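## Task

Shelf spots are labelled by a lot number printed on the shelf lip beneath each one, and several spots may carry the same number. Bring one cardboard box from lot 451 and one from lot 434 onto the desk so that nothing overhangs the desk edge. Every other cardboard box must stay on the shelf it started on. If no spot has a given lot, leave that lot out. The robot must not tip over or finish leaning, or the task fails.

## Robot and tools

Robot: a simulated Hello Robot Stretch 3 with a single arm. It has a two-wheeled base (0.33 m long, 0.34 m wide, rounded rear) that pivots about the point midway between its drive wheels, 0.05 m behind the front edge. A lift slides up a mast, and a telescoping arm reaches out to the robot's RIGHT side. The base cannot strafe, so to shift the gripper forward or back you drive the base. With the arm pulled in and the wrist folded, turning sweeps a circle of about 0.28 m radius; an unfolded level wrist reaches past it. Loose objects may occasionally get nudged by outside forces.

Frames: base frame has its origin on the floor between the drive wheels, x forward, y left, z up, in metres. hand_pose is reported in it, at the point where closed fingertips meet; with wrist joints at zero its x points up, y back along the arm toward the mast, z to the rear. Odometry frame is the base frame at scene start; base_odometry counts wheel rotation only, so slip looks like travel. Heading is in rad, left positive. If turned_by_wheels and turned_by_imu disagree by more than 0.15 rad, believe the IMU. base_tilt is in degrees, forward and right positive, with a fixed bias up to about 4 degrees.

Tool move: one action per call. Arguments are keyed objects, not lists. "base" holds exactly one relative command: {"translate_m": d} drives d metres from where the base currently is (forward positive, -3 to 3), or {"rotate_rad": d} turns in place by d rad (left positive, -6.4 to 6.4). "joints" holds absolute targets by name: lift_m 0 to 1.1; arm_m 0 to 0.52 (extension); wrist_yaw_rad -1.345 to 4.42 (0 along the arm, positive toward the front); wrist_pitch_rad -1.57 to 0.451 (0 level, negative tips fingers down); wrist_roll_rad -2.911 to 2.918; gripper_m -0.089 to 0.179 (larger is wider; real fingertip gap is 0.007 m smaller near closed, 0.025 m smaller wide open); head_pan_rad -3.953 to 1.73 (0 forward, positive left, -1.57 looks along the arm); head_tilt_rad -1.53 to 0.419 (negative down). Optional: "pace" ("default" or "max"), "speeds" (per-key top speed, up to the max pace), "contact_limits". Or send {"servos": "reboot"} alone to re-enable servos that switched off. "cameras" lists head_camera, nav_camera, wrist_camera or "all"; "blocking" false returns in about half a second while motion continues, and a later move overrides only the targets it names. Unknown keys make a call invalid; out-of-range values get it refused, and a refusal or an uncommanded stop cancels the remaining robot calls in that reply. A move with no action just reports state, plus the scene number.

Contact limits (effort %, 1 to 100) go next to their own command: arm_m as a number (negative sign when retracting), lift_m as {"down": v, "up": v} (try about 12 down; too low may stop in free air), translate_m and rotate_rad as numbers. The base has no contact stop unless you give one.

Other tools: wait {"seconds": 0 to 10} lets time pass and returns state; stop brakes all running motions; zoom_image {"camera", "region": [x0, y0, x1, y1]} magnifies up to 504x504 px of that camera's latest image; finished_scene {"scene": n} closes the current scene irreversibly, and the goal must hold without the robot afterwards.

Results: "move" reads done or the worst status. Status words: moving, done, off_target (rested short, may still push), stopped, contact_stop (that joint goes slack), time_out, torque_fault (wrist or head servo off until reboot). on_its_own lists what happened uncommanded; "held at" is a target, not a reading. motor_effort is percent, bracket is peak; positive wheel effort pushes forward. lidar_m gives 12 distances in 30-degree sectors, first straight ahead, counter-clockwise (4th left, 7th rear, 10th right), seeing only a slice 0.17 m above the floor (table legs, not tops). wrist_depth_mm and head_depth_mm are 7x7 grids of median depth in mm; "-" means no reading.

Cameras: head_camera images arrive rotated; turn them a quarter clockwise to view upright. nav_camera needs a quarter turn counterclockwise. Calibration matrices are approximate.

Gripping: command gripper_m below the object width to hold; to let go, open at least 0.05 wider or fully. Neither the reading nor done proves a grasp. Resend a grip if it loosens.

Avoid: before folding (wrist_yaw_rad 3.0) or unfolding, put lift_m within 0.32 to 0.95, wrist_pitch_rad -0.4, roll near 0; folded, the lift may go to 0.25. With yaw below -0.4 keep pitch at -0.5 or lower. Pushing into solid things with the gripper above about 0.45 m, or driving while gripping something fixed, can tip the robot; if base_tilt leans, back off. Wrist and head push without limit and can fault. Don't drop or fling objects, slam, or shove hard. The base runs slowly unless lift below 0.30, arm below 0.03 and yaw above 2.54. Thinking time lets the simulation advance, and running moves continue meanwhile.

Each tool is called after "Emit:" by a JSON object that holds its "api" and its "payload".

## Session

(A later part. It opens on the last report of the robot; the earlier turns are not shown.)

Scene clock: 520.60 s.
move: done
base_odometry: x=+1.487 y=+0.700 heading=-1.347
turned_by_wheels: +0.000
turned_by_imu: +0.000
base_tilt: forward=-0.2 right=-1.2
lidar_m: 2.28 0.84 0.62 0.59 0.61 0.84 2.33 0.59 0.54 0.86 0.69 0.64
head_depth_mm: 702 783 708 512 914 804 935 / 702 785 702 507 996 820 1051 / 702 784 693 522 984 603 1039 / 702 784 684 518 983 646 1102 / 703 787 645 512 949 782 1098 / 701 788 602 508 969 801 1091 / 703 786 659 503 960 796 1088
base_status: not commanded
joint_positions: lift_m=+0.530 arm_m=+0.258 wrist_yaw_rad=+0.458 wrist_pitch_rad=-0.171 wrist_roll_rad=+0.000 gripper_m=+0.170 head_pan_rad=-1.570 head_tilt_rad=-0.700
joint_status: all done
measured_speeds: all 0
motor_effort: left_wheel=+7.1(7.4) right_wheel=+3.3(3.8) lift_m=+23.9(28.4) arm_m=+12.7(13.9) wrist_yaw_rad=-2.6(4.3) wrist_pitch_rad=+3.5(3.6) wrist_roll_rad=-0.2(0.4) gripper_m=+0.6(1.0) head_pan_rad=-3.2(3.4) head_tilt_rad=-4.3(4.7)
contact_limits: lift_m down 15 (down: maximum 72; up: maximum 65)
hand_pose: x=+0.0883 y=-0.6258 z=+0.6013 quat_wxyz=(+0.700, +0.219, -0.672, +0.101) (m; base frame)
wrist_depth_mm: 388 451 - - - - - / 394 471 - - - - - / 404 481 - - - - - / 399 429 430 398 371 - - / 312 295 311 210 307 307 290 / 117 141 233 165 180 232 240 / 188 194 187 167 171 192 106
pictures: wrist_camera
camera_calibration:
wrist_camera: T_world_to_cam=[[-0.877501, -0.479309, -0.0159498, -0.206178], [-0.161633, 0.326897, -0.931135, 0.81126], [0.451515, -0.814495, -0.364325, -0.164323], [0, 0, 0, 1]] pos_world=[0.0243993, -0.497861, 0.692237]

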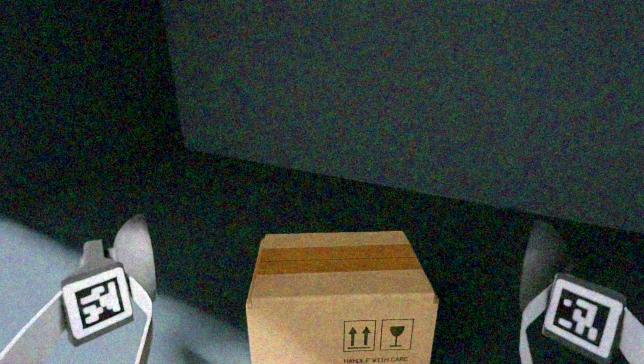

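Emit:
{"api": "move", "payload": {"joints": {"lift_m":0.507}, "contact_limits": {"lift_m":{"down":15}}}}

Emit:
{"api": "move", "payload": {"joints": {"gripper_m":0.035}}}

Emit:
{"api": "move", "payload": {"joints": {"lift_m":0.64}}}

Emit:
{"api": "move", "payload": {"joints": {"arm_m":0.0}, "cameras": ["wrist_camera"]}}

Scene clock: 530.67 s.
move: done
base_odometry: x=+1.487 y=+0.700 heading=-1.347
turned_by_wheels: +0.000
turned_by_imu: +0.000
base_tilt: forward=-0.2 right=-1.2
lidar_m: 2.28 0.84 0.61 0.59 0.61 0.84 2.33 0.59 0.54 0.86 0.69 0.64
head_depth_mm: 702 784 710 510 915 806 934 / 701 786 700 506 996 819 1064 / 704 784 692 520 991 638 568 / 702 786 685 517 982 663 1095 / 704 786 644 512 945 767 1097 / 703 787 601 507 967 802 1089 / 703 786 658 504 962 793 1086
base_status: not commanded
joint_positions: lift_m=+0.507 arm_m=+0.258 wrist_yaw_rad=+0.458 wrist_pitch_rad=-0.171 wrist_roll_rad=+0.000 gripper_m=+0.170 head_pan_rad=-1.570 head_tilt_rad=-0.700
joint_status: all done
measured_speeds: all 0
motor_effort: left_wheel=+6.9(7.3) right_wheel=+3.1(4.0) lift_m=+22.9(25.2) arm_m=+11.5(12.0) wrist_yaw_rad=-2.0(4.4) wrist_pitch_rad=+3.5(3.6) wrist_roll_rad=-0.2(0.3) gripper_m=+0.8(1.2) head_pan_rad=-2.6(3.3) head_tilt_rad=-3.9(4.3)
contact_limits: lift_m down 15 (down: maximum 72; up: maximum 65)
hand_pose: x=+0.0883 y=-0.6258 z=+0.5783 quat_wxyz=(+0.700, +0.219, -0.672, +0.101) (m; base frame)
wrist_depth_mm: 385 451 - - - - - / 396 471 - - - - - / 402 474 474 - - - - / 370 367 366 365 337 333 - / 267 267 251 165 175 262 260 / 117 140 200 155 158 197 206 / 160 166 165 164 164 164 106
camera_calibration:
head_camera: T_world_to_cam=[[-0.0467496, 0.602657, -0.79663, 1.05205], [0.997494, -0.0142394, -0.0693093, 0.0837143], [-0.0531133, -0.797873, -0.600481, 0.737329], [0, 0, 0, 1]] pos_world=[0.00484021, -0.0445357, 1.28665]
nav_camera: T_world_to_cam=[[0.0174932, -0.623788, 0.781398, -0.973601], [-0.99979, -0.0192726, 0.00699716, 0.0471197], [0.0106948, -0.781356, -0.623994, 0.765146], [0, 0, 0, 1]] pos_world=[0.0559581, -0.00856124, 1.23789]
wrist_camera: T_world_to_cam=[[-0.877501, -0.479309, -0.0159498, -0.206545], [-0.161633, 0.326897, -0.931135, 0.789843], [0.451515, -0.814495, -0.364325, -0.172702], [0, 0, 0, 1]] pos_world=[0.0243993, -0.497861, 0.669237]

Scene clock: 532.53 s.
move: done
base_odometry: x=+1.487 y=+0.700 heading=-1.347
turned_by_wheels: +0.000
turned_by_imu: +0.000
base_tilt: forward=-0.3 right=-1.2
lidar_m: 2.28 0.84 0.61 0.59 0.62 0.84 2.33 0.59 0.54 0.86 0.69 0.64
head_depth_mm: 702 782 710 511 909 807 933 / 703 783 700 506 993 818 1061 / 702 783 691 520 983 639 569 / 703 784 684 518 980 663 1095 / 702 785 646 512 968 782 1097 / 703 784 601 508 968 800 1094 / 705 786 659 504 961 797 1086
base_status: not commanded
joint_positions: lift_m=+0.507 arm_m=+0.258 wrist_yaw_rad=+0.456 wrist_pitch_rad=-0.171 wrist_roll_rad=+0.000 gripper_m=+0.036 head_pan_rad=-1.570 head_tilt_rad=-0.700
joint_status: all done
measured_speeds: all 0
motor_effort: left_wheel=+6.9(7.4) right_wheel=+3.3(4.0) lift_m=+23.9(23.9) arm_m=+10.5(11.6) wrist_yaw_rad=-0.8(4.0) wrist_pitch_rad=+3.5(3.6) wrist_roll_rad=+0.0(0.3) gripper_m=-17.0(91.1) head_pan_rad=-2.0(3.1) head_tilt_rad=-4.0(4.1)
contact_limits: lift_m down 15 (down: maximum 72; up: maximum 65)
hand_pose: x=+0.0880 y=-0.6260 z=+0.5783 quat_wxyz=(+0.700, +0.218, -0.672, +0.100) (m; base frame)
wrist_depth_mm: 389 457 - - - - - / 390 470 - - - - - / 403 479 481 - - - - / 371 367 367 361 337 333 - / 267 265 157 165 165 263 262 / 208 209 134 155 154 205 205 / 177 165 161 164 164 120 169
camera_calibration:
head_camera: T_world_to_cam=[[-0.0467496, 0.602657, -0.79663, 1.05205], [0.997494, -0.0142394, -0.0693093, 0.0837143], [-0.0531133, -0.797873, -0.600481, 0.737329], [0, 0, 0, 1]] pos_world=[0.00484021, -0.0445357, 1.28665]
nav_camera: T_world_to_cam=[[0.0174932, -0.623788, 0.781398, -0.973601], [-0.99979, -0.0192726, 0.00699716, 0.0471197], [0.0106948, -0.781356, -0.623994, 0.765146], [0, 0, 0, 1]] pos_world=[0.0559581, -0.00856124, 1.23789]
wrist_camera: T_world_to_cam=[[-0.878322, -0.477804, -0.0159194, -0.206018], [-0.161094, 0.327154, -0.931139, 0.789961], [0.45011, -0.815275, -0.364318, -0.173054], [0, 0, 0, 1]] pos_world=[0.0242012, -0.497961, 0.669237]

Scene clock: 534.57 s.
move: done
base_odometry: x=+1.487 y=+0.700 heading=-1.347
turned_by_wheels: +0.000
turned_by_imu: +0.000
base_tilt: forward=-0.2 right=-1.2
lidar_m: 2.28 0.84 0.62 0.59 0.61 0.84 2.33 0.59 0.54 0.87 0.69 0.64
head_depth_mm: 703 785 709 511 915 805 931 / 703 783 702 507 991 780 398 / 704 784 691 521 928 581 1082 / 704 786 683 519 634 754 1102 / 702 785 644 513 814 803 1102 / 705 784 600 507 941 799 1091 / 702 783 659 502 963 795 1085
base_status: not commanded
joint_positions: lift_m=+0.640 arm_m=+0.258 wrist_yaw_rad=+0.456 wrist_pitch_rad=-0.175 wrist_roll_rad=+0.000 gripper_m=+0.036 head_pan_rad=-1.570 head_tilt_rad=-0.700
joint_status: all done
measured_speeds: all 0
motor_effort: left_wheel=+7.0(7.5) right_wheel=+3.2(3.8) lift_m=+30.6(34.2) arm_m=+9.6(10.6) wrist_yaw_rad=-1.2(2.5) wrist_pitch_rad=+4.2(4.3) wrist_roll_rad=-0.1(0.4) gripper_m=-17.0(18.1) head_pan_rad=-3.0(3.5) head_tilt_rad=-3.3(4.5)
hand_pose: x=+0.0878 y=-0.6258 z=+0.7103 quat_wxyz=(+0.700, +0.220, -0.672, +0.099) (m; base frame)
wrist_depth_mm: 390 456 - - - - - / 394 469 - - - - - / 403 478 - - - - - / 415 479 - - - - - / 423 489 157 166 157 - - / 409 410 133 155 153 123 - / 352 318 162 165 316 123 324
camera_calibration:
head_camera: T_world_to_cam=[[-0.0467496, 0.602657, -0.79663, 1.05205], [0.997494, -0.0142394, -0.0693093, 0.0837143], [-0.0531133, -0.797873, -0.600481, 0.737329], [0, 0, 0, 1]] pos_world=[0.00484021, -0.0445357, 1.28665]
nav_camera: T_world_to_cam=[[0.0174932, -0.623788, 0.781398, -0.973601], [-0.99979, -0.0192726, 0.00699716, 0.0471197], [0.0106948, -0.781356, -0.623994, 0.765146], [0, 0, 0, 1]] pos_world=[0.0559581, -0.00856124, 1.23789]
wrist_camera: T_world_to_cam=[[-0.878356, -0.477737, -0.0160888, -0.203696], [-0.162617, 0.330296, -0.929764, 0.913983], [0.449496, -0.814047, -0.367805, -0.121451], [0, 0, 0, 1]] pos_world=[0.024303, -0.498064, 0.801841]

Scene clock: 537.70 s.
move: done
base_odometry: x=+1.487 y=+0.700 heading=-1.347
turned_by_wheels: +0.000
turned_by_imu: +0.000
base_tilt: forward=-0.3 right=-1.3
lidar_m: 2.29 0.84 0.61 0.59 0.62 0.84 2.33 0.59 0.54 0.87 0.69 0.64
head_depth_mm: 701 785 709 511 911 807 931 / 703 785 700 505 991 819 1067 / 705 784 693 522 986 813 1105 / 702 786 684 516 979 810 1084 / 706 783 643 512 976 748 437 / 705 785 601 508 966 611 1089 / 704 785 658 502 964 797 1086
base_status: not commanded
joint_positions: lift_m=+0.640 arm_m=+0.001 wrist_yaw_rad=+0.456 wrist_pitch_rad=-0.175 wrist_roll_rad=+0.000 gripper_m=+0.036 head_pan_rad=-1.570 head_tilt_rad=-0.700
joint_status: all done
measured_speeds: all 0
motor_effort: left_wheel=+6.7(7.3) right_wheel=+3.3(3.9) lift_m=+25.5(30.3) arm_m=-12.8(14.6) wrist_yaw_rad=-2.1(2.7) wrist_pitch_rad=+4.2(4.3) wrist_roll_rad=+0.1(0.4) gripper_m=-17.5(17.7) head_pan_rad=-2.8(3.2) head_tilt_rad=-3.3(4.1)
hand_pose: x=+0.0878 y=-0.3683 z=+0.7103 quat_wxyz=(+0.700, +0.220, -0.672, +0.099) (m; base frame)
wrist_depth_mm: 391 470 - - - - - / 390 470 - - - - - / 408 480 - - - - - / 428 478 - 203 - - - / 448 492 157 167 157 493 491 / - 433 134 155 153 410 406 / - 105 162 165 314 123 336
pictures: wrist_camera
camera_calibration:
wrist_camera: T_world_to_cam=[[-0.878381, -0.477689, -0.0161193, -0.0806902], [-0.162596, 0.330358, -0.929745, 0.828965], [0.449454, -0.81405, -0.367851, 0.0881219], [0, 0, 0, 1]] pos_world=[0.024303, -0.240665, 0.801841]

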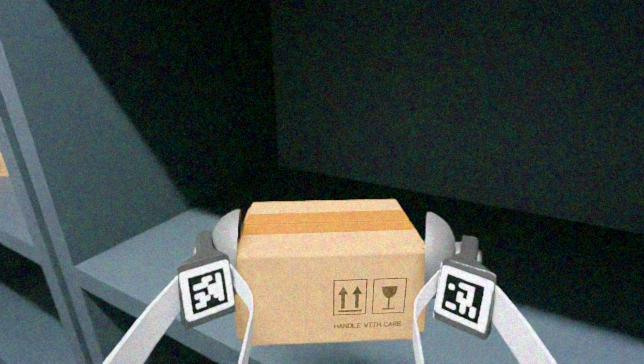

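Emit:
{"api": "move", "payload": {"joints": {"wrist_yaw_rad":1.57,"lift_m":0.8}}}

Emit:
{"api": "move", "payload": {"base": {"translate_m":-0.9}}}

Emit:
{"api": "move", "payload": {"base": {"translate_m":-0.895}}}

Emit:
{"api": "move", "payload": {"base": {"rotate_rad":1.6}, "cameras": ["wrist_camera","nav_camera"]}}

Scene clock: 560.30 s.
move: done
base_odometry: x=+1.487 y=+0.700 heading=-1.347
turned_by_wheels: +0.000
turned_by_imu: +0.000
base_tilt: forward=-0.3 right=-1.1
lidar_m: 2.28 0.84 0.61 0.59 0.62 0.84 2.33 0.59 0.54 0.86 0.69 0.64
head_depth_mm: 702 786 710 511 913 807 - / 703 783 702 505 997 817 - / 703 786 692 522 987 815 - / 703 787 683 517 982 807 313 / 704 786 643 514 973 802 1093 / 702 784 601 509 967 799 1112 / 704 784 659 502 957 794 1112
base_status: not commanded
joint_positions: lift_m=+0.800 arm_m=+0.001 wrist_yaw_rad=+1.567 wrist_pitch_rad=-0.176 wrist_roll_rad=+0.000 gripper_m=+0.036 head_pan_rad=-1.570 head_tilt_rad=-0.700
joint_status: all done
measured_speeds: all 0
motor_effort: left_wheel=+7.2(7.4) right_wheel=+2.9(4.2) lift_m=+31.9(34.0) arm_m=-12.4(13.3) wrist_yaw_rad=+2.0(7.1) wrist_pitch_rad=+4.2(4.4) wrist_roll_rad=-0.1(0.3) gripper_m=-17.3(17.6) head_pan_rad=-2.7(3.2) head_tilt_rad=-2.5(3.6)
hand_pose: x=+0.2267 y=-0.1465 z=+0.8702 quat_wxyz=(+0.543, +0.541, -0.455, +0.453) (m; base frame)
wrist_depth_mm: - - - - - - 363 / - - - - - - 380 / - - - - - - 401 / - - - - - - 421 / - - 157 166 157 457 446 / - - 134 155 154 478 475 / - - 163 165 - 121 504
camera_calibration:
head_camera: T_world_to_cam=[[-0.0467496, 0.602657, -0.79663, 1.05205], [0.997494, -0.0142394, -0.0693093, 0.0837143], [-0.0531133, -0.797873, -0.600481, 0.737329], [0, 0, 0, 1]] pos_world=[0.00484021, -0.0445357, 1.28665]
nav_camera: T_world_to_cam=[[0.0174932, -0.623788, 0.781398, -0.973601], [-0.99979, -0.0192726, 0.00699716, 0.0471197], [0.0106948, -0.781356, -0.623994, 0.765146], [0, 0, 0, 1]] pos_world=[0.0559581, -0.00856124, 1.23789]
wrist_camera: T_world_to_cam=[[0.0385945, -0.999125, -0.0161199, -0.134399], [-0.368881, 0.000746956, -0.929476, 0.925064], [0.928675, 0.041819, -0.36853, 0.28243], [0, 0, 0, 1]] pos_world=[0.0841401, -0.146783, 0.961742]

Scene clock: 570.43 s.
move: done
base_odometry: x=+1.287 y=+1.578 heading=-1.347
turned_by_wheels: +0.000
turned_by_imu: -0.001
base_tilt: forward=-0.3 right=-1.3
lidar_m: 2.29 0.84 0.62 0.60 0.62 0.84 1.44 0.59 0.56 0.86 0.64 0.61
head_depth_mm: 703 784 708 511 965 827 - / 702 782 703 507 996 819 - / 702 786 693 503 988 815 - / 703 784 600 517 983 810 314 / 700 783 635 513 975 803 1092 / 702 785 669 508 971 802 1118 / 704 787 660 504 964 794 1112
base_status: done
joint_positions: lift_m=+0.800 arm_m=+0.001 wrist_yaw_rad=+1.567 wrist_pitch_rad=-0.176 wrist_roll_rad=+0.000 gripper_m=+0.036 head_pan_rad=-1.570 head_tilt_rad=-0.700
joint_status: not commanded
measured_speeds: all 0
motor_effort: left_wheel=-0.6(10.4) right_wheel=-11.9(14.2) lift_m=+25.2(31.9) arm_m=-7.8(12.8) wrist_yaw_rad=+1.7(3.1) wrist_pitch_rad=+4.3(4.4) wrist_roll_rad=-0.3(0.5) gripper_m=-16.7(17.7) head_pan_rad=-2.6(3.3) head_tilt_rad=-1.8(3.4)
hand_pose: x=+0.2267 y=-0.1465 z=+0.8702 quat_wxyz=(+0.543, +0.541, -0.455, +0.453) (m; base frame)
wrist_depth_mm: - - - - - - 343 / - - - - - - 344 / - - - - - - 359 / - - - - - - 378 / - - 157 166 157 - 396 / - - 133 155 153 - - / - - 163 165 - 111 -
camera_calibration:
head_camera: T_world_to_cam=[[-0.0467496, 0.602657, -0.79663, 1.05205], [0.997494, -0.0142394, -0.0693093, 0.0837143], [-0.0531133, -0.797873, -0.600481, 0.737329], [0, 0, 0, 1]] pos_world=[0.00484021, -0.0445357, 1.28665]
nav_camera: T_world_to_cam=[[0.0174932, -0.623788, 0.781398, -0.973601], [-0.99979, -0.0192726, 0.00699716, 0.0471197], [0.0106948, -0.781356, -0.623994, 0.765146], [0, 0, 0, 1]] pos_world=[0.0559581, -0.00856124, 1.23789]
wrist_camera: T_world_to_cam=[[0.0385945, -0.999125, -0.0161199, -0.134399], [-0.368881, 0.000746956, -0.929476, 0.925064], [0.928675, 0.041819, -0.36853, 0.28243], [0, 0, 0, 1]] pos_world=[0.0841401, -0.146783, 0.961742]

Scene clock: 580.50 s.
move: done
base_odometry: x=+1.089 y=+2.450 heading=-1.347
turned_by_wheels: +0.000
turned_by_imu: +0.000
base_tilt: forward=-0.4 right=-1.3
lidar_m: 2.30 0.85 0.62 0.60 0.62 0.57 0.55 0.57 0.79 2.17 0.66 0.62
head_depth_mm: 1600 1555 1522 1489 1461 1343 - / 2349 2290 2213 1986 1686 1390 - / 2636 2910 2946 2139 1666 1383 - / 2610 2939 2926 2122 1667 1376 313 / 2631 2942 2904 2102 1656 1373 1157 / 2618 2923 2824 2079 1635 1355 1185 / 2634 2845 2730 2061 1636 1319 1186
base_status: done
joint_positions: lift_m=+0.800 arm_m=+0.001 wrist_yaw_rad=+1.567 wrist_pitch_rad=-0.176 wrist_roll_rad=+0.000 gripper_m=+0.036 head_pan_rad=-1.570 head_tilt_rad=-0.700
joint_status: not commanded
measured_speeds: all 0
motor_effort: left_wheel=-1.6(9.8) right_wheel=-11.9(14.3) lift_m=+30.7(32.2) arm_m=-3.3(8.0) wrist_yaw_rad=+1.8(3.5) wrist_pitch_rad=+4.3(4.4) wrist_roll_rad=+0.1(0.4) gripper_m=-17.0(17.8) head_pan_rad=-2.2(3.2) head_tilt_rad=-0.6(2.7)
hand_pose: x=+0.2267 y=-0.1465 z=+0.8702 quat_wxyz=(+0.543, +0.541, -0.455, +0.453) (m; base frame)
wrist_depth_mm: - - - - - - 376 / - - - - - - - / - - - - - - - / - - - - - - - / - - 157 166 156 856 - / - - 134 155 153 123 - / - - 163 165 - 111 -
camera_calibration:
head_camera: T_world_to_cam=[[-0.0467496, 0.602657, -0.79663, 1.05205], [0.997494, -0.0142394, -0.0693093, 0.0837143], [-0.0531133, -0.797873, -0.600481, 0.737329], [0, 0, 0, 1]] pos_world=[0.00484021, -0.0445357, 1.28665]
nav_camera: T_world_to_cam=[[0.0174932, -0.623788, 0.781398, -0.973601], [-0.99979, -0.0192726, 0.00699716, 0.0471197], [0.0106948, -0.781356, -0.623994, 0.765146], [0, 0, 0, 1]] pos_world=[0.0559581, -0.00856124, 1.23789]
wrist_camera: T_world_to_cam=[[0.0385945, -0.999125, -0.0161199, -0.134399], [-0.368881, 0.000746956, -0.929476, 0.925064], [0.928675, 0.041819, -0.36853, 0.28243], [0, 0, 0, 1]] pos_world=[0.0841401, -0.146783, 0.961742]

Scene clock: 584.13 s.
move: done
base_odometry: x=+1.089 y=+2.450 heading=+0.253
turned_by_wheels: +1.600
turned_by_imu: +1.574
base_tilt: forward=-0.2 right=-1.1
lidar_m: 0.60 0.62 0.57 0.55 0.58 0.80 2.32 0.65 0.62 2.19 0.83 0.61
head_depth_mm: 1810 1267 1398 1331 1507 1322 - / 1945 2117 2098 1717 1630 1391 - / 3464 3680 2946 2125 1679 1381 - / 3431 3804 2883 2092 1669 1376 313 / 3420 3762 2857 2092 1644 1367 1171 / 2386 2442 2523 2091 1636 1363 1186 / 1638 1641 1715 1747 1586 1349 1178
base_status: done
joint_positions: lift_m=+0.800 arm_m=+0.001 wrist_yaw_rad=+1.568 wrist_pitch_rad=-0.176 wrist_roll_rad=+0.000 gripper_m=+0.036 head_pan_rad=-1.570 head_tilt_rad=-0.700
joint_status: not commanded
measured_speeds: all 0
motor_effort: left_wheel=-9.5(12.3) right_wheel=+8.3(12.8) lift_m=+30.4(31.9) arm_m=-10.2(10.3) wrist_yaw_rad=+1.5(3.2) wrist_pitch_rad=+4.3(4.4) wrist_roll_rad=+0.0(0.4) gripper_m=-17.2(17.7) head_pan_rad=-2.1(2.9) head_tilt_rad=-0.4(1.9)
hand_pose: x=+0.2267 y=-0.1464 z=+0.8702 quat_wxyz=(+0.543, +0.541, -0.455, +0.453) (m; base frame)
wrist_depth_mm: 493 475 474 461 459 450 450 / 510 503 502 488 484 477 472 / 547 531 530 520 516 501 498 / - - 547 536 537 531 525 / - - 157 166 157 - 543 / - - 133 155 153 - - / - - 159 163 - 110 -
pictures: nav_camera (sideways), wrist_camera
camera_calibration:
nav_camera: T_world_to_cam=[[0.0174932, -0.623788, 0.781398, -0.973601], [-0.99979, -0.0192726, 0.00699716, 0.0471197], [0.0106948, -0.781356, -0.623994, 0.765146], [0, 0, 0, 1]] pos_world=[0.0559581, -0.00856124, 1.23789]
wrist_camera: T_world_to_cam=[[0.0385945, -0.999125, -0.0161199, -0.134399], [-0.368881, 0.000746956, -0.929476, 0.925064], [0.928675, 0.041819, -0.36853, 0.28243], [0, 0, 0, 1]] pos_world=[0.0841401, -0.146783, 0.961742]

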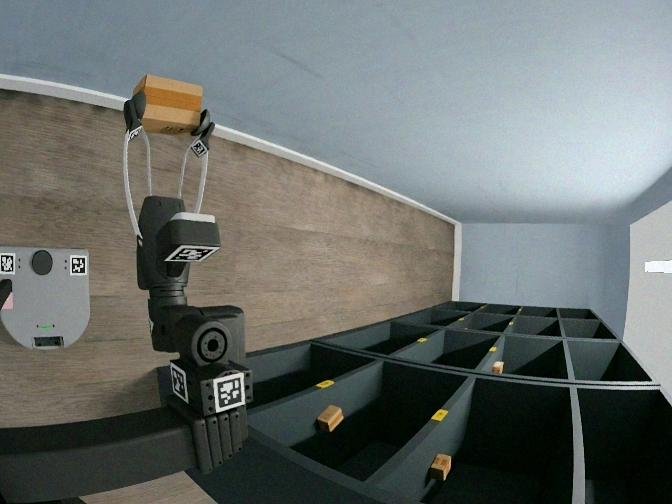

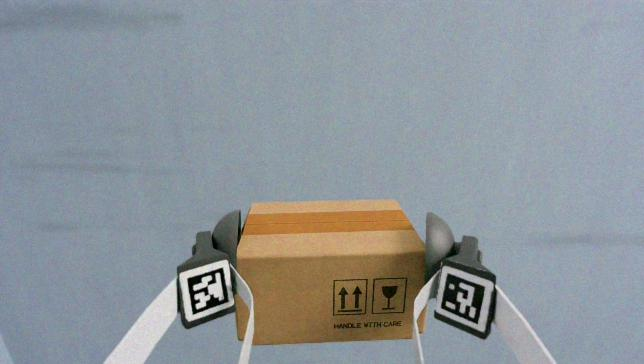

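Good; continue back.

Emit:
{"api": "move", "payload": {"base": {"translate_m":-0.9}}}

Emit:
{"api": "move", "payload": {"base": {"translate_m":-0.9}}}

Emit:
{"api": "move", "payload": {"base": {"rotate_rad":-1.59}, "joints": {"head_pan_rad":-1.7,"head_tilt_rad":-0.55}}}

Emit:
{"api": "move", "payload": {"base": {"translate_m":0.75}}}

Emit:
{"api": "move", "payload": {"base": {"translate_m":0.6}, "cameras": ["head_camera","nav_camera"]}}

Scene clock: 600.40 s.
move: done
base_odometry: x=+0.217 y=+2.225 heading=+0.253
turned_by_wheels: +0.000
turned_by_imu: -0.001
base_tilt: forward=-0.3 right=-1.2
lidar_m: 1.49 0.80 0.59 0.57 0.59 0.82 2.26 1.99 2.75 0.45 0.47 0.65
head_depth_mm: 3391 3715 2963 2165 1710 1396 - / 3331 3566 2961 2149 1697 1397 - / 3396 3768 2919 2128 1674 1386 - / 1403 3297 2616 1989 1617 1373 313 / 350 391 443 514 608 743 921 / 351 391 445 514 609 745 885 / 351 392 445 514 611 745 927
base_status: done
joint_positions: lift_m=+0.800 arm_m=+0.001 wrist_yaw_rad=+1.568 wrist_pitch_rad=-0.176 wrist_roll_rad=+0.000 gripper_m=+0.036 head_pan_rad=-1.570 head_tilt_rad=-0.700
joint_status: not commanded
measured_speeds: all 0
motor_effort: left_wheel=-3.7(13.8) right_wheel=-8.3(11.2) lift_m=+28.9(30.9) arm_m=-12.7(13.6) wrist_yaw_rad=+1.9(3.1) wrist_pitch_rad=+4.3(4.4) wrist_roll_rad=-0.3(0.5) gripper_m=-17.0(17.7) head_pan_rad=-1.8(2.7) head_tilt_rad=+0.2(1.4)
hand_pose: x=+0.2267 y=-0.1464 z=+0.8702 quat_wxyz=(+0.543, +0.541, -0.455, +0.453) (m; base frame)
wrist_depth_mm: - - - - - - - / - - - - - - - / - - - - - - - / - - - - - - - / - - 157 166 166 - - / - - 134 155 153 - - / - - 163 165 - 123 -
camera_calibration:
head_camera: T_world_to_cam=[[-0.0467496, 0.602657, -0.79663, 1.05205], [0.997494, -0.0142394, -0.0693093, 0.0837143], [-0.0531133, -0.797873, -0.600481, 0.737329], [0, 0, 0, 1]] pos_world=[0.00484021, -0.0445357, 1.28665]
nav_camera: T_world_to_cam=[[0.0174932, -0.623788, 0.781398, -0.973601], [-0.99979, -0.0192726, 0.00699716, 0.0471197], [0.0106948, -0.781356, -0.623994, 0.765146], [0, 0, 0, 1]] pos_world=[0.0559581, -0.00856124, 1.23789]
wrist_camera: T_world_to_cam=[[0.0385945, -0.999125, -0.0161199, -0.134399], [-0.368881, 0.000746956, -0.929476, 0.925064], [0.928675, 0.041819, -0.36853, 0.28243], [0, 0, 0, 1]] pos_world=[0.0841401, -0.146783, 0.961742]

Scene clock: 610.53 s.
move: done
base_odometry: x=-0.654 y=+2.000 heading=+0.253
turned_by_wheels: +0.000
turned_by_imu: +0.000
base_tilt: forward=-0.4 right=-1.3
lidar_m: 2.13 0.82 0.60 0.58 0.61 0.84 1.37 1.23 1.60 3.36 1.28 1.02
head_depth_mm: 3391 3696 2850 2085 1698 1396 - / 3350 3592 2929 2153 1690 1377 - / 3383 3776 2918 2137 1680 1378 - / 3429 3647 2881 2116 1666 1377 314 / 3455 3628 2842 2093 1669 1370 1167 / 3322 3506 2824 2076 1638 1361 1186 / 2511 2556 2502 2067 1634 1356 1181
base_status: done
joint_positions: lift_m=+0.800 arm_m=+0.001 wrist_yaw_rad=+1.568 wrist_pitch_rad=-0.176 wrist_roll_rad=+0.000 gripper_m=+0.036 head_pan_rad=-1.570 head_tilt_rad=-0.700
joint_status: not commanded
measured_speeds: all 0
motor_effort: left_wheel=-3.4(12.8) right_wheel=-8.0(11.5) lift_m=+27.2(29.3) arm_m=-12.4(13.3) wrist_yaw_rad=+1.6(3.4) wrist_pitch_rad=+4.3(4.4) wrist_roll_rad=+0.1(0.3) gripper_m=-17.1(17.8) head_pan_rad=-1.5(2.4) head_tilt_rad=+0.8(2.1)
hand_pose: x=+0.2267 y=-0.1464 z=+0.8702 quat_wxyz=(+0.543, +0.541, -0.455, +0.453) (m; base frame)
wrist_depth_mm: - - - - - 743 - / - - - - - 779 - / - - - - - 811 - / - - - - - 875 - / - - 158 166 156 - - / - - 133 155 154 122 - / - - 163 165 - 123 -
camera_calibration:
head_camera: T_world_to_cam=[[-0.0467496, 0.602657, -0.79663, 1.05205], [0.997494, -0.0142394, -0.0693093, 0.0837143], [-0.0531133, -0.797873, -0.600481, 0.737329], [0, 0, 0, 1]] pos_world=[0.00484021, -0.0445357, 1.28665]
nav_camera: T_world_to_cam=[[0.0174932, -0.623788, 0.781398, -0.973601], [-0.99979, -0.0192726, 0.00699716, 0.0471197], [0.0106948, -0.781356, -0.623994, 0.765146], [0, 0, 0, 1]] pos_world=[0.0559581, -0.00856124, 1.23789]
wrist_camera: T_world_to_cam=[[0.0385945, -0.999125, -0.0161199, -0.134399], [-0.368881, 0.000746956, -0.929476, 0.925064], [0.928675, 0.041819, -0.36853, 0.28243], [0, 0, 0, 1]] pos_world=[0.0841401, -0.146783, 0.961742]

Scene clock: 614.17 s.
move: done
base_odometry: x=-0.654 y=+2.000 heading=-1.336
turned_by_wheels: -1.590
turned_by_imu: -1.564
base_tilt: forward=-0.4 right=-1.3
lidar_m: 3.40 1.29 1.02 2.18 0.82 0.60 0.58 0.61 0.84 1.37 1.23 1.95
head_depth_mm: 1144 1197 1202 1219 1234 1245 1223 / 1161 1268 1400 1504 1620 1503 1279 / 1150 1254 1381 1535 1731 1531 1279 / 1127 1232 1365 1511 1705 1537 1273 / 1115 1217 1332 1492 1682 1525 1262 / 1105 1201 1318 1466 1644 1523 1250 / 1095 1182 1301 1445 1615 1508 1246
base_status: done
joint_positions: lift_m=+0.800 arm_m=+0.001 wrist_yaw_rad=+1.568 wrist_pitch_rad=-0.176 wrist_roll_rad=+0.000 gripper_m=+0.036 head_pan_rad=-1.702 head_tilt_rad=-0.547
joint_status: all done
measured_speeds: all 0
motor_effort: left_wheel=+8.2(11.6) right_wheel=-10.1(14.1) lift_m=+27.2(28.1) arm_m=-13.0(13.8) wrist_yaw_rad=+0.3(3.3) wrist_pitch_rad=+4.3(4.4) wrist_roll_rad=-0.2(0.4) gripper_m=-17.1(17.6) head_pan_rad=+1.8(5.3) head_tilt_rad=-2.5(4.5)
hand_pose: x=+0.2267 y=-0.1464 z=+0.8702 quat_wxyz=(+0.543, +0.541, -0.455, +0.453) (m; base frame)
wrist_depth_mm: - - - - - - - / - - - - - - - / - - - - - - - / - - - - - - - / - - 157 167 165 - - / - - 134 155 154 - - / - - 163 164 - 123 -
camera_calibration:
head_camera: T_world_to_cam=[[0.0163955, 0.476559, -0.878989, 1.15909], [0.985529, -0.156039, -0.0662168, 0.079827], [-0.168713, -0.865184, -0.472221, 0.57122], [0, 0, 0, 1]] pos_world=[-0.00130332, -0.045711, 1.29386]
nav_camera: T_world_to_cam=[[-0.048407, -0.495682, 0.867154, -1.08498], [-0.99342, 0.11411, 0.00977214, 0.0435514], [-0.103795, -0.860975, -0.497944, 0.601855], [0, 0, 0, 1]] pos_world=[0.0532136, -0.0245948, 1.24011]
wrist_camera: T_world_to_cam=[[0.0388167, -0.999117, -0.0160988, -0.134437], [-0.368878, 0.000645456, -0.929478, 0.92505], [0.928667, 0.0420178, -0.368527, 0.282457], [0, 0, 0, 1]] pos_world=[0.08414, -0.146784, 0.961742]

Scene clock: 622.80 s.
move: done
base_odometry: x=-0.480 y=+1.271 heading=-1.336
turned_by_wheels: +0.000
turned_by_imu: +0.000
base_tilt: forward=-0.4 right=-1.1
lidar_m: 2.95 1.27 0.94 0.91 0.95 1.37 1.33 1.38 1.42 0.93 1.04 1.14
head_depth_mm: 1179 1296 1436 1604 1778 1570 1284 / 1169 1273 1413 1579 1776 1553 1274 / 1156 1264 1400 1546 1754 1535 1266 / 1139 1240 1368 1518 1720 1521 1269 / 1122 1227 1354 1336 899 1445 1260 / 1114 1213 1326 1182 860 1306 1222 / 1101 1196 1308 1168 854 1423 1250
base_status: done
joint_positions: lift_m=+0.800 arm_m=+0.001 wrist_yaw_rad=+1.568 wrist_pitch_rad=-0.176 wrist_roll_rad=+0.000 gripper_m=+0.036 head_pan_rad=-1.700 head_tilt_rad=-0.550
joint_status: not commanded
measured_speeds: all 0
motor_effort: left_wheel=+8.3(12.2) right_wheel=+1.2(10.4) lift_m=+25.3(27.2) arm_m=-12.2(13.4) wrist_yaw_rad=+1.6(3.0) wrist_pitch_rad=+4.3(4.4) wrist_roll_rad=-0.3(0.5) gripper_m=-17.2(17.8) head_pan_rad=+3.4(4.1) head_tilt_rad=-4.7(5.7)
hand_pose: x=+0.2267 y=-0.1464 z=+0.8702 quat_wxyz=(+0.543, +0.541, -0.455, +0.453) (m; base frame)
wrist_depth_mm: - - - - - - - / - - - - - - - / - - - - - - - / - - - - - - - / - - 157 167 166 - - / - - 133 155 153 - - / - - 163 164 - 123 -
camera_calibration:
head_camera: T_world_to_cam=[[0.0154936, 0.478823, -0.877775, 1.15753], [0.985919, -0.153507, -0.0663349, 0.0799887], [-0.166507, -0.864387, -0.474459, 0.574132], [0, 0, 0, 1]] pos_world=[-0.00119955, -0.0457001, 1.29376]
nav_camera: T_world_to_cam=[[-0.0475389, -0.497987, 0.865881, -1.08335], [-0.993699, 0.111665, 0.00966462, 0.0436186], [-0.101502, -0.859965, -0.500157, 0.604756], [0, 0, 0, 1]] pos_world=[0.0532264, -0.0242933, 1.2401]
wrist_camera: T_world_to_cam=[[0.0388167, -0.999117, -0.0160988, -0.134437], [-0.368878, 0.000645456, -0.929478, 0.92505], [0.928667, 0.0420178, -0.368527, 0.282457], [0, 0, 0, 1]] pos_world=[0.08414, -0.146784, 0.961742]

Scene clock: 629.93 s.
move: done
base_odometry: x=-0.340 y=+0.687 heading=-1.336
turned_by_wheels: +0.000
turned_by_imu: +0.001
base_tilt: forward=-0.4 right=-1.2
lidar_m: 2.35 1.27 0.93 0.90 0.94 1.98 1.92 1.93 1.04 0.86 0.78 1.95
head_depth_mm: 1189 1304 1440 1245 890 1563 1285 / 1175 1288 1412 1232 889 1421 1276 / 1159 1269 1398 1212 882 1488 1267 / 1149 1251 1369 1202 874 1487 1270 / 1136 1233 1345 1192 867 1429 1250 / 1118 1216 1334 1180 862 1428 1258 / 1107 1205 1310 1166 851 1381 1189
base_status: done
joint_positions: lift_m=+0.800 arm_m=+0.001 wrist_yaw_rad=+1.568 wrist_pitch_rad=-0.176 wrist_roll_rad=+0.000 gripper_m=+0.036 head_pan_rad=-1.700 head_tilt_rad=-0.550
joint_status: not commanded
measured_speeds: all 0
motor_effort: left_wheel=+7.1(12.8) right_wheel=+1.5(10.3) lift_m=+24.8(26.2) arm_m=-11.8(12.9) wrist_yaw_rad=+1.2(3.7) wrist_pitch_rad=+4.3(4.4) wrist_roll_rad=-0.2(0.4) gripper_m=-17.5(17.8) head_pan_rad=+3.3(4.1) head_tilt_rad=-5.6(6.0)
hand_pose: x=+0.2267 y=-0.1464 z=+0.8702 quat_wxyz=(+0.543, +0.541, -0.455, +0.453) (m; base frame)
wrist_depth_mm: - - - - - - - / - - - - - - - / - - - - - - - / - - - - - - - / - - 157 167 166 - - / - - 133 155 154 - - / - - 164 165 - 123 -
pictures: head_camera (sideways), nav_camera (sideways)
camera_calibration:
head_camera: T_world_to_cam=[[0.0154936, 0.478823, -0.877775, 1.15753], [0.985919, -0.153507, -0.0663349, 0.0799887], [-0.166507, -0.864387, -0.474459, 0.574132], [0, 0, 0, 1]] pos_world=[-0.00119955, -0.0457001, 1.29376]
nav_camera: T_world_to_cam=[[-0.0475389, -0.497987, 0.865881, -1.08335], [-0.993699, 0.111665, 0.00966462, 0.0436186], [-0.101502, -0.859965, -0.500157, 0.604756], [0, 0, 0, 1]] pos_world=[0.0532264, -0.0242933, 1.2401]

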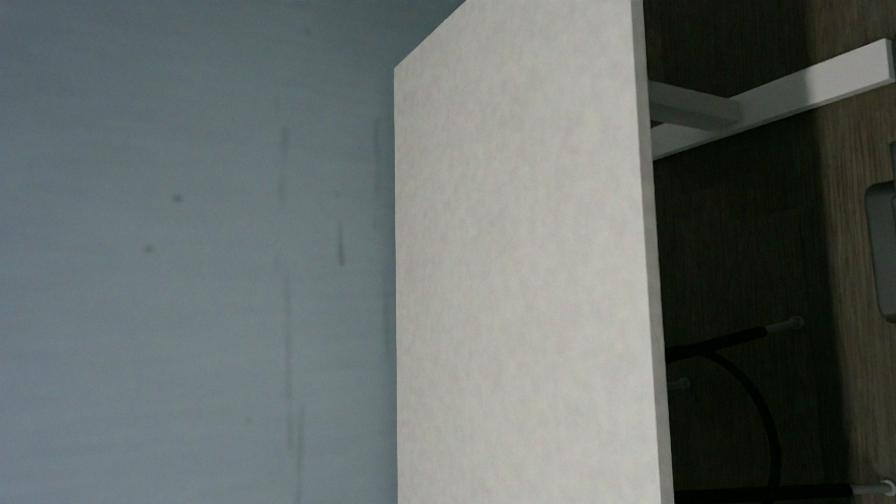

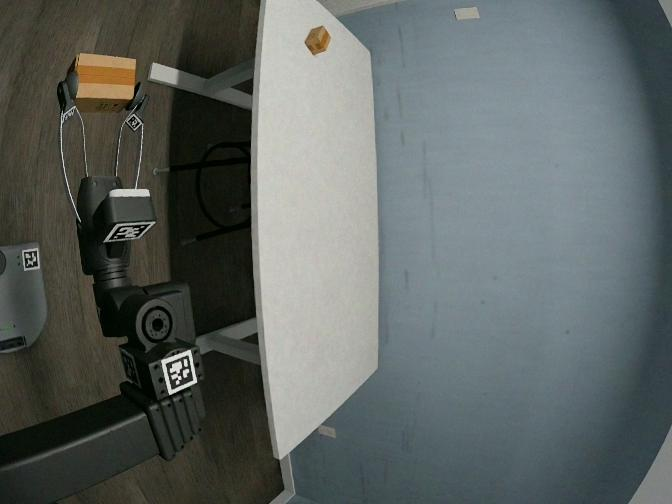

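Emit:
{"api": "move", "payload": {"joints": {"wrist_yaw_rad":0.456}}}

Emit:
{"api": "move", "payload": {"joints": {"arm_m":0.44}}}

Emit:
{"api": "move", "payload": {"joints": {"lift_m":0.70}}}

Emit:
{"api": "move", "payload": {"joints": {"lift_m":0.682}, "speeds": {"lift_m":0.02}, "contact_limits": {"lift_m":{"down":13}}, "cameras": ["wrist_camera"]}}

Scene clock: 641.63 s.
move: done
base_odometry: x=-0.340 y=+0.687 heading=-1.336
turned_by_wheels: +0.000
turned_by_imu: +0.000
base_tilt: forward=-0.1 right=-1.3
lidar_m: 2.35 1.26 0.93 0.90 0.94 1.98 1.92 1.94 1.04 0.86 0.78 1.96
head_depth_mm: 1188 1298 1436 1240 894 1561 1282 / 1173 1284 1410 1224 885 1415 1269 / 1162 1265 1393 1217 881 1504 1270 / 1151 1245 1379 1211 875 1480 1267 / 1135 1235 1352 1189 867 1435 1195 / 1122 1219 1335 1173 859 496 304 / 1107 1201 1317 1163 854 495 1160
base_status: not commanded
joint_positions: lift_m=+0.800 arm_m=+0.001 wrist_yaw_rad=+0.459 wrist_pitch_rad=-0.176 wrist_roll_rad=+0.000 gripper_m=+0.036 head_pan_rad=-1.700 head_tilt_rad=-0.550
joint_status: all done
measured_speeds: all 0
motor_effort: left_wheel=+7.3(7.8) right_wheel=+1.7(2.0) lift_m=+23.8(25.1) arm_m=-11.1(12.4) wrist_yaw_rad=-2.8(7.2) wrist_pitch_rad=+4.3(4.4) wrist_roll_rad=+0.0(0.4) gripper_m=-17.4(17.5) head_pan_rad=+3.6(3.9) head_tilt_rad=-4.6(5.3)
hand_pose: x=+0.0885 y=-0.3680 z=+0.8702 quat_wxyz=(+0.700, +0.221, -0.671, +0.100) (m; base frame)
wrist_depth_mm: - - - - - - - / - - - - - - - / - - - - - - - / - - - - - - - / - - 157 166 157 - - / - - 133 155 153 - - / - - 163 165 - 123 -
camera_calibration:
head_camera: T_world_to_cam=[[0.0154936, 0.478823, -0.877775, 1.15753], [0.985919, -0.153507, -0.0663349, 0.0799887], [-0.166507, -0.864387, -0.474459, 0.574132], [0, 0, 0, 1]] pos_world=[-0.00119955, -0.0457001, 1.29376]
nav_camera: T_world_to_cam=[[-0.0475389, -0.497987, 0.865881, -1.08335], [-0.993699, 0.111665, 0.00966462, 0.0436186], [-0.101502, -0.859965, -0.500157, 0.604756], [0, 0, 0, 1]] pos_world=[0.0532264, -0.0242933, 1.2401]
wrist_camera: T_world_to_cam=[[-0.876942, -0.480324, -0.0161539, -0.0784408], [-0.163879, 0.330458, -0.929484, 0.977452], [0.451792, -0.812457, -0.368507, 0.147846], [0, 0, 0, 1]] pos_world=[0.0245999, -0.240566, 0.961742]

Scene clock: 646.07 s.
move: done
base_odometry: x=-0.340 y=+0.687 heading=-1.336
turned_by_wheels: +0.000
turned_by_imu: +0.000
base_tilt: forward=-0.2 right=-1.0
lidar_m: 2.35 1.27 0.93 0.90 0.94 1.98 1.92 1.94 1.04 0.86 0.78 1.95
head_depth_mm: 1190 1301 1437 1236 892 1555 1289 / 1171 1285 1412 1228 889 357 288 / 1159 1265 1399 1217 428 367 1209 / 1142 1249 1383 618 837 1486 1260 / 1130 1239 1355 677 804 1433 1254 / 1122 1216 1329 870 856 1437 1251 / 1105 1203 1323 1166 855 1385 1188
base_status: not commanded
joint_positions: lift_m=+0.800 arm_m=+0.440 wrist_yaw_rad=+0.459 wrist_pitch_rad=-0.176 wrist_roll_rad=+0.000 gripper_m=+0.036 head_pan_rad=-1.700 head_tilt_rad=-0.550
joint_status: all done
measured_speeds: all 0
motor_effort: left_wheel=+7.2(8.0) right_wheel=+1.9(2.3) lift_m=+24.5(25.4) arm_m=+13.3(15.2) wrist_yaw_rad=-3.8(4.8) wrist_pitch_rad=+4.3(4.5) wrist_roll_rad=+0.0(0.5) gripper_m=-17.2(17.6) head_pan_rad=+3.6(3.8) head_tilt_rad=-4.3(5.4)
hand_pose: x=+0.0885 y=-0.8074 z=+0.8702 quat_wxyz=(+0.700, +0.221, -0.671, +0.100) (m; base frame)
wrist_depth_mm: - - - - - - - / - - - - - - - / - - - - - - - / - - - - - - - / - - 157 166 156 - - / - - 134 156 154 - - / - - 159 163 - 111 -
camera_calibration:
head_camera: T_world_to_cam=[[0.0154936, 0.478823, -0.877775, 1.15744], [0.985919, -0.153507, -0.0663349, 0.0799821], [-0.166507, -0.864387, -0.474459, 0.574085], [0, 0, 0, 1]] pos_world=[-0.00119955, -0.0457001, 1.29366]
nav_camera: T_world_to_cam=[[-0.0475489, -0.498061, 0.865837, -1.08329], [-0.993699, 0.111664, 0.00966278, 0.0436209], [-0.101496, -0.859922, -0.500232, 0.60485], [0, 0, 0, 1]] pos_world=[0.0532264, -0.024293, 1.2401]
wrist_camera: T_world_to_cam=[[-0.876942, -0.480324, -0.0161539, -0.289495], [-0.163879, 0.330458, -0.929484, 1.12266], [0.451792, -0.812457, -0.368507, -0.209148], [0, 0, 0, 1]] pos_world=[0.0245999, -0.679966, 0.961742]

Scene clock: 647.80 s.
move: done
base_odometry: x=-0.340 y=+0.687 heading=-1.336
turned_by_wheels: +0.000
turned_by_imu: +0.000
base_tilt: forward=-0.4 right=-1.1
lidar_m: 2.35 1.26 0.94 0.90 0.94 1.99 1.92 1.94 1.04 0.86 0.78 1.96
head_depth_mm: 1196 1310 1431 1246 895 1558 1285 / 1175 1280 1421 1235 890 1424 1242 / 1166 1269 1389 1215 879 469 393 / 1145 1240 1377 1199 659 1444 1264 / 1130 1238 1353 1191 686 1439 1260 / 1116 1222 1340 1176 827 1430 1252 / 1106 1202 1313 1169 853 1391 1187
base_status: not commanded
joint_positions: lift_m=+0.700 arm_m=+0.440 wrist_yaw_rad=+0.459 wrist_pitch_rad=-0.176 wrist_roll_rad=+0.000 gripper_m=+0.036 head_pan_rad=-1.700 head_tilt_rad=-0.550
joint_status: all done
measured_speeds: all 0
motor_effort: left_wheel=+7.6(7.7) right_wheel=+1.4(2.2) lift_m=+25.2(26.3) arm_m=+12.3(13.6) wrist_yaw_rad=-4.5(4.8) wrist_pitch_rad=+4.3(4.4) wrist_roll_rad=-0.1(0.4) gripper_m=-17.0(17.5) head_pan_rad=+3.5(3.7) head_tilt_rad=-4.2(5.5)
hand_pose: x=+0.0885 y=-0.8074 z=+0.7702 quat_wxyz=(+0.700, +0.221, -0.671, +0.100) (m; base frame)
wrist_depth_mm: - - - - - - - / - - - - - - - / - - - - - - - / - - - - - - - / - - 157 166 157 - - / - - 134 155 153 - - / - - 159 163 - 110 -
camera_calibration:
head_camera: T_world_to_cam=[[0.0154936, 0.478823, -0.877775, 1.15744], [0.985919, -0.153507, -0.0663349, 0.0799821], [-0.166507, -0.864387, -0.474459, 0.574085], [0, 0, 0, 1]] pos_world=[-0.00119955, -0.0457001, 1.29366]
nav_camera: T_world_to_cam=[[-0.0475489, -0.498061, 0.865837, -1.08329], [-0.993699, 0.111664, 0.00966278, 0.0436209], [-0.101496, -0.859922, -0.500232, 0.60485], [0, 0, 0, 1]] pos_world=[0.0532264, -0.024293, 1.2401]
wrist_camera: T_world_to_cam=[[-0.876942, -0.480324, -0.0161539, -0.291111], [-0.163879, 0.330458, -0.929484, 1.02971], [0.451792, -0.812457, -0.368507, -0.245998], [0, 0, 0, 1]] pos_world=[0.0245999, -0.679966, 0.861742]

Scene clock: 649.07 s.
move: done
base_odometry: x=-0.340 y=+0.687 heading=-1.336
turned_by_wheels: +0.000
turned_by_imu: +0.000
base_tilt: forward=-0.4 right=-1.1
lidar_m: 2.35 1.27 0.93 0.90 0.94 1.98 1.92 1.94 1.04 0.86 0.78 1.96
head_depth_mm: 1185 1304 1431 1243 892 1568 1279 / 1176 1280 1422 1232 886 1417 1252 / 1165 1266 1392 1220 879 491 401 / 1148 1248 1377 1208 658 1454 1264 / 1132 1233 1350 1189 704 1443 1257 / 1118 1214 1332 1183 826 1430 1254 / 1109 1203 1311 1172 856 1383 1186
base_status: not commanded
joint_positions: lift_m=+0.682 arm_m=+0.440 wrist_yaw_rad=+0.459 wrist_pitch_rad=-0.130 wrist_roll_rad=+0.000 gripper_m=+0.036 head_pan_rad=-1.700 head_tilt_rad=-0.550
joint_status: all done
measured_speeds: all 0
motor_effort: left_wheel=+7.1(7.6) right_wheel=+1.5(2.4) lift_m=+21.5(26.9) arm_m=+10.8(12.7) wrist_yaw_rad=-2.3(4.6) wrist_pitch_rad=-4.1(4.5) wrist_roll_rad=-0.3(0.3) gripper_m=-16.5(17.5) head_pan_rad=+3.3(3.9) head_tilt_rad=-4.3(5.5)
contact_limits: lift_m down 13 (down: maximum 72; up: maximum 65)
hand_pose: x=+0.0898 y=-0.8100 z=+0.7635 quat_wxyz=(+0.698, +0.206, -0.676, +0.116) (m; base frame)
wrist_depth_mm: - - - - - - - / - - - - - - - / - - - - - - - / - - - - - - - / - - 156 164 155 - - / - - 133 155 143 - - / - - 159 162 - 110 -
pictures: wrist_camera
camera_calibration:
wrist_camera: T_world_to_cam=[[-0.876632, -0.480953, -0.0141535, -0.293412], [-0.144981, 0.292077, -0.945342, 1.0039], [0.458799, -0.826665, -0.325773, -0.295875], [0, 0, 0, 1]] pos_world=[0.0240794, -0.678924, 0.848492]

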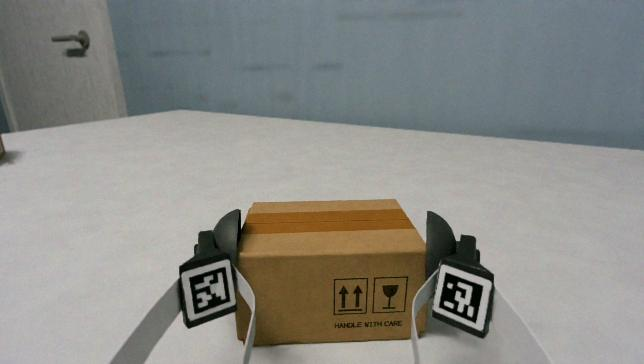

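Emit:
{"api": "move", "payload": {"joints": {"lift_m":0.692}}}

Emit:
{"api": "move", "payload": {"joints": {"gripper_m":0.17}, "cameras": ["wrist_camera"]}}

Emit:
{"api": "move", "payload": {"joints": {"lift_m":0.82}}}

Emit:
{"api": "move", "payload": {"joints": {"arm_m":0.0}, "cameras": ["head_camera","nav_camera"]}}

Scene clock: 657.87 s.
move: done
base_odometry: x=-0.340 y=+0.687 heading=-1.336
turned_by_wheels: +0.000
turned_by_imu: +0.000
base_tilt: forward=-0.4 right=-1.0
lidar_m: 2.35 1.27 0.93 0.90 0.94 1.99 1.92 1.94 1.04 0.86 0.78 1.96
head_depth_mm: 1194 1299 1438 1235 895 1557 1283 / 1173 1283 1408 1225 884 1424 1243 / 1152 1267 1401 1214 879 477 396 / 1141 1254 1378 1201 656 1446 1265 / 1132 1239 1353 1188 695 1426 1257 / 1118 1216 1340 1183 827 1437 1260 / 1108 1204 1322 1162 853 1383 1187
base_status: not commanded
joint_positions: lift_m=+0.692 arm_m=+0.440 wrist_yaw_rad=+0.459 wrist_pitch_rad=-0.163 wrist_roll_rad=+0.000 gripper_m=+0.036 head_pan_rad=-1.700 head_tilt_rad=-0.550
joint_status: all done
measured_speeds: all 0
motor_effort: left_wheel=+6.9(7.4) right_wheel=+0.8(1.9) lift_m=+30.4(31.4) arm_m=+8.7(9.5) wrist_yaw_rad=-3.1(3.9) wrist_pitch_rad=+1.8(4.0) wrist_roll_rad=-0.2(0.3) gripper_m=-16.9(17.0) head_pan_rad=+3.1(3.8) head_tilt_rad=-4.2(4.7)
hand_pose: x=+0.0889 y=-0.8082 z=+0.7655 quat_wxyz=(+0.700, +0.216, -0.673, +0.104) (m; base frame)
wrist_depth_mm: - - - - - - - / - - - - - - - / - - - - - - - / - - - - - - - / - - 156 165 156 - - / - - 134 156 153 - - / - - 159 163 - 111 -
camera_calibration:
head_camera: T_world_to_cam=[[0.0154936, 0.478823, -0.877775, 1.15744], [0.985919, -0.153507, -0.0663349, 0.0799821], [-0.166507, -0.864387, -0.474459, 0.574085], [0, 0, 0, 1]] pos_world=[-0.00119955, -0.0457001, 1.29366]
nav_camera: T_world_to_cam=[[-0.0475489, -0.498061, 0.865837, -1.08329], [-0.993699, 0.111664, 0.00966278, 0.0436209], [-0.101496, -0.859922, -0.500232, 0.60485], [0, 0, 0, 1]] pos_world=[0.0532264, -0.024293, 1.2401]
wrist_camera: T_world_to_cam=[[-0.876841, -0.480527, -0.0156149, -0.29185], [-0.158387, 0.319376, -0.934298, 1.01987], [0.453942, -0.816758, -0.356151, -0.261631], [0, 0, 0, 1]] pos_world=[0.0243938, -0.679653, 0.855128]

Scene clock: 659.73 s.
move: done
base_odometry: x=-0.340 y=+0.687 heading=-1.336
turned_by_wheels: +0.000
turned_by_imu: +0.000
base_tilt: forward=-0.3 right=-1.2
lidar_m: 2.36 1.27 0.93 0.90 0.94 1.98 1.92 1.95 1.04 0.86 0.78 1.96
head_depth_mm: 1193 1302 1432 1246 888 1560 1291 / 1175 1283 1406 1228 888 1424 1241 / 1158 1271 1397 1220 878 478 397 / 1145 1246 1375 1196 657 1450 1263 / 1132 1229 1346 1197 699 1434 1252 / 1121 1213 1338 1178 811 1428 1251 / 1107 1205 1319 1166 836 1380 1189
base_status: not commanded
joint_positions: lift_m=+0.692 arm_m=+0.440 wrist_yaw_rad=+0.459 wrist_pitch_rad=-0.164 wrist_roll_rad=+0.000 gripper_m=+0.170 head_pan_rad=-1.700 head_tilt_rad=-0.550
joint_status: all done
measured_speeds: all 0
motor_effort: left_wheel=+6.5(7.3) right_wheel=+1.1(2.3) lift_m=+29.2(31.0) arm_m=+7.1(9.4) wrist_yaw_rad=-3.6(4.5) wrist_pitch_rad=+2.1(2.2) wrist_roll_rad=-0.1(0.4) gripper_m=+0.9(81.6) head_pan_rad=+2.6(3.6) head_tilt_rad=-4.3(4.7)
hand_pose: x=+0.0888 y=-0.8081 z=+0.7651 quat_wxyz=(+0.700, +0.217, -0.673, +0.104) (m; base frame)
wrist_depth_mm: - - - - - - - / - - - - - - - / - - - - - - - / - - - - - - - / - 143 165 165 164 - - / - 124 157 156 158 - - / - - - 164 - - 106
pictures: wrist_camera
camera_calibration:
wrist_camera: T_world_to_cam=[[-0.876886, -0.480445, -0.015601, -0.291806], [-0.159042, 0.320597, -0.933768, 1.02017], [0.453626, -0.816327, -0.357538, -0.260181], [0, 0, 0, 1]] pos_world=[0.0243946, -0.679655, 0.855029]

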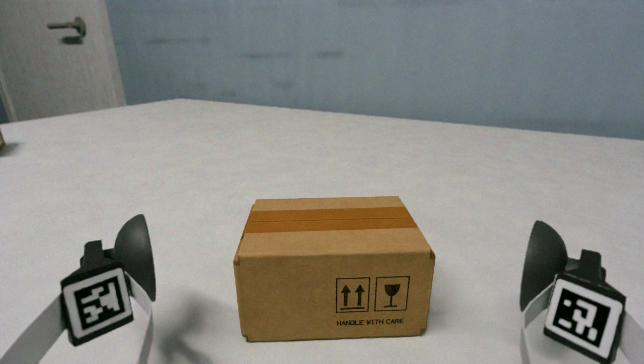

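Scene clock: 661.73 s.
move: done
base_odometry: x=-0.340 y=+0.687 heading=-1.336
turned_by_wheels: +0.000
turned_by_imu: +0.000
base_tilt: forward=-0.3 right=-1.2
lidar_m: 2.35 1.27 0.94 0.90 0.94 1.98 1.92 1.94 1.05 0.86 0.78 1.96
head_depth_mm: 1185 1302 1437 1242 892 1556 1343 / 1170 1284 1422 1230 887 311 - / 1155 1259 1398 1210 398 379 1244 / 1144 1252 1389 593 871 1480 1269 / 1128 1231 1351 622 830 1433 1265 / 1119 1218 1336 1118 859 1436 1255 / 1108 1206 1320 1159 854 1380 1193
base_status: not commanded
joint_positions: lift_m=+0.820 arm_m=+0.440 wrist_yaw_rad=+0.459 wrist_pitch_rad=-0.165 wrist_roll_rad=+0.000 gripper_m=+0.170 head_pan_rad=-1.700 head_tilt_rad=-0.550
joint_status: all done
measured_speeds: all 0
motor_effort: left_wheel=+6.8(7.2) right_wheel=+1.0(2.4) lift_m=+30.6(33.5) arm_m=+6.0(7.8) wrist_yaw_rad=-3.9(4.3) wrist_pitch_rad=+2.4(2.4) wrist_roll_rad=-0.2(0.4) gripper_m=+0.6(1.0) head_pan_rad=+3.6(3.9) head_tilt_rad=-3.2(4.9)
hand_pose: x=+0.0888 y=-0.8081 z=+0.8929 quat_wxyz=(+0.700, +0.217, -0.673, +0.103) (m; base frame)
wrist_depth_mm: - - - - - - - / - - - - - - - / - - - - - - - / - - - - - - - / - 143 - - - - - / - 124 - - - - - / - - - - - - 106
camera_calibration:
head_camera: T_world_to_cam=[[0.0154936, 0.478823, -0.877775, 1.15744], [0.985919, -0.153507, -0.0663349, 0.0799821], [-0.166507, -0.864387, -0.474459, 0.574085], [0, 0, 0, 1]] pos_world=[-0.00119955, -0.0457001, 1.29366]
nav_camera: T_world_to_cam=[[-0.0475489, -0.498061, 0.865837, -1.08329], [-0.993699, 0.111664, 0.00966278, 0.0436209], [-0.101496, -0.859922, -0.500232, 0.60485], [0, 0, 0, 1]] pos_world=[0.0532264, -0.024293, 1.2401]
wrist_camera: T_world_to_cam=[[-0.87691, -0.480401, -0.0156132, -0.289729], [-0.15937, 0.321248, -0.933488, 1.13983], [0.453465, -0.816097, -0.358268, -0.213702], [0, 0, 0, 1]] pos_world=[0.024495, -0.679755, 0.98293]

Scene clock: 666.17 s.
move: done
base_odometry: x=-0.340 y=+0.687 heading=-1.336
turned_by_wheels: +0.000
turned_by_imu: +0.000
base_tilt: forward=-0.4 right=-1.1
lidar_m: 2.35 1.27 0.93 0.90 0.94 1.99 1.92 1.94 1.04 0.86 0.78 1.96
head_depth_mm: 1185 1307 1444 1244 892 1556 1319 / 1173 1286 1423 1227 887 1425 1278 / 1160 1267 1396 1221 879 1497 1301 / 1143 1246 1377 1201 875 1485 1260 / 1132 1231 1354 1192 868 1394 305 / 1114 1217 1335 1179 860 1425 288 / 1108 1204 1324 1168 856 1386 1197
base_status: not commanded
joint_positions: lift_m=+0.820 arm_m=+0.001 wrist_yaw_rad=+0.459 wrist_pitch_rad=-0.165 wrist_roll_rad=+0.000 gripper_m=+0.170 head_pan_rad=-1.700 head_tilt_rad=-0.550
joint_status: all done
measured_speeds: all 0
motor_effort: left_wheel=+6.7(7.6) right_wheel=+1.3(2.3) lift_m=+25.1(31.3) arm_m=-13.4(14.5) wrist_yaw_rad=-2.8(4.5) wrist_pitch_rad=+2.2(2.4) wrist_roll_rad=-0.2(0.7) gripper_m=+0.8(1.2) head_pan_rad=+3.1(4.2) head_tilt_rad=-3.0(4.8)
hand_pose: x=+0.0888 y=-0.3686 z=+0.8929 quat_wxyz=(+0.700, +0.217, -0.673, +0.103) (m; base frame)
wrist_depth_mm: - - - - - - - / - - - - - - - / - - - - - - - / - - - - 571 - - / - - - - - - - / 123 141 - - - - - / 116 - - - - - 106
pictures: head_camera (sideways), nav_camera (sideways)
camera_calibration:
head_camera: T_world_to_cam=[[0.0154936, 0.478823, -0.877775, 1.15744], [0.985919, -0.153507, -0.0663349, 0.0799821], [-0.166507, -0.864387, -0.474459, 0.574085], [0, 0, 0, 1]] pos_world=[-0.00119955, -0.0457001, 1.29366]
nav_camera: T_world_to_cam=[[-0.0475489, -0.498061, 0.865837, -1.08329], [-0.993699, 0.111664, 0.00966278, 0.0436209], [-0.101496, -0.859922, -0.500232, 0.60485], [0, 0, 0, 1]] pos_world=[0.0532264, -0.024293, 1.2401]

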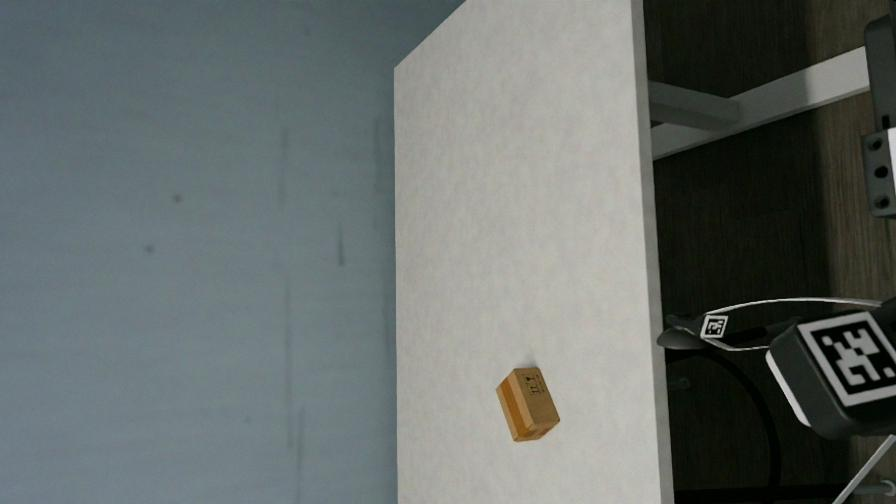

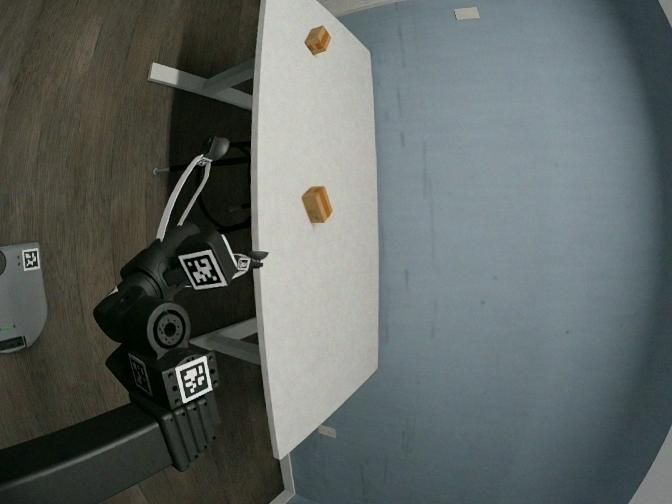

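Both on the desk.

Emit:
{"api": "finished_scene", "payload": {"scene": 2}}

The scene is finished: the task was done.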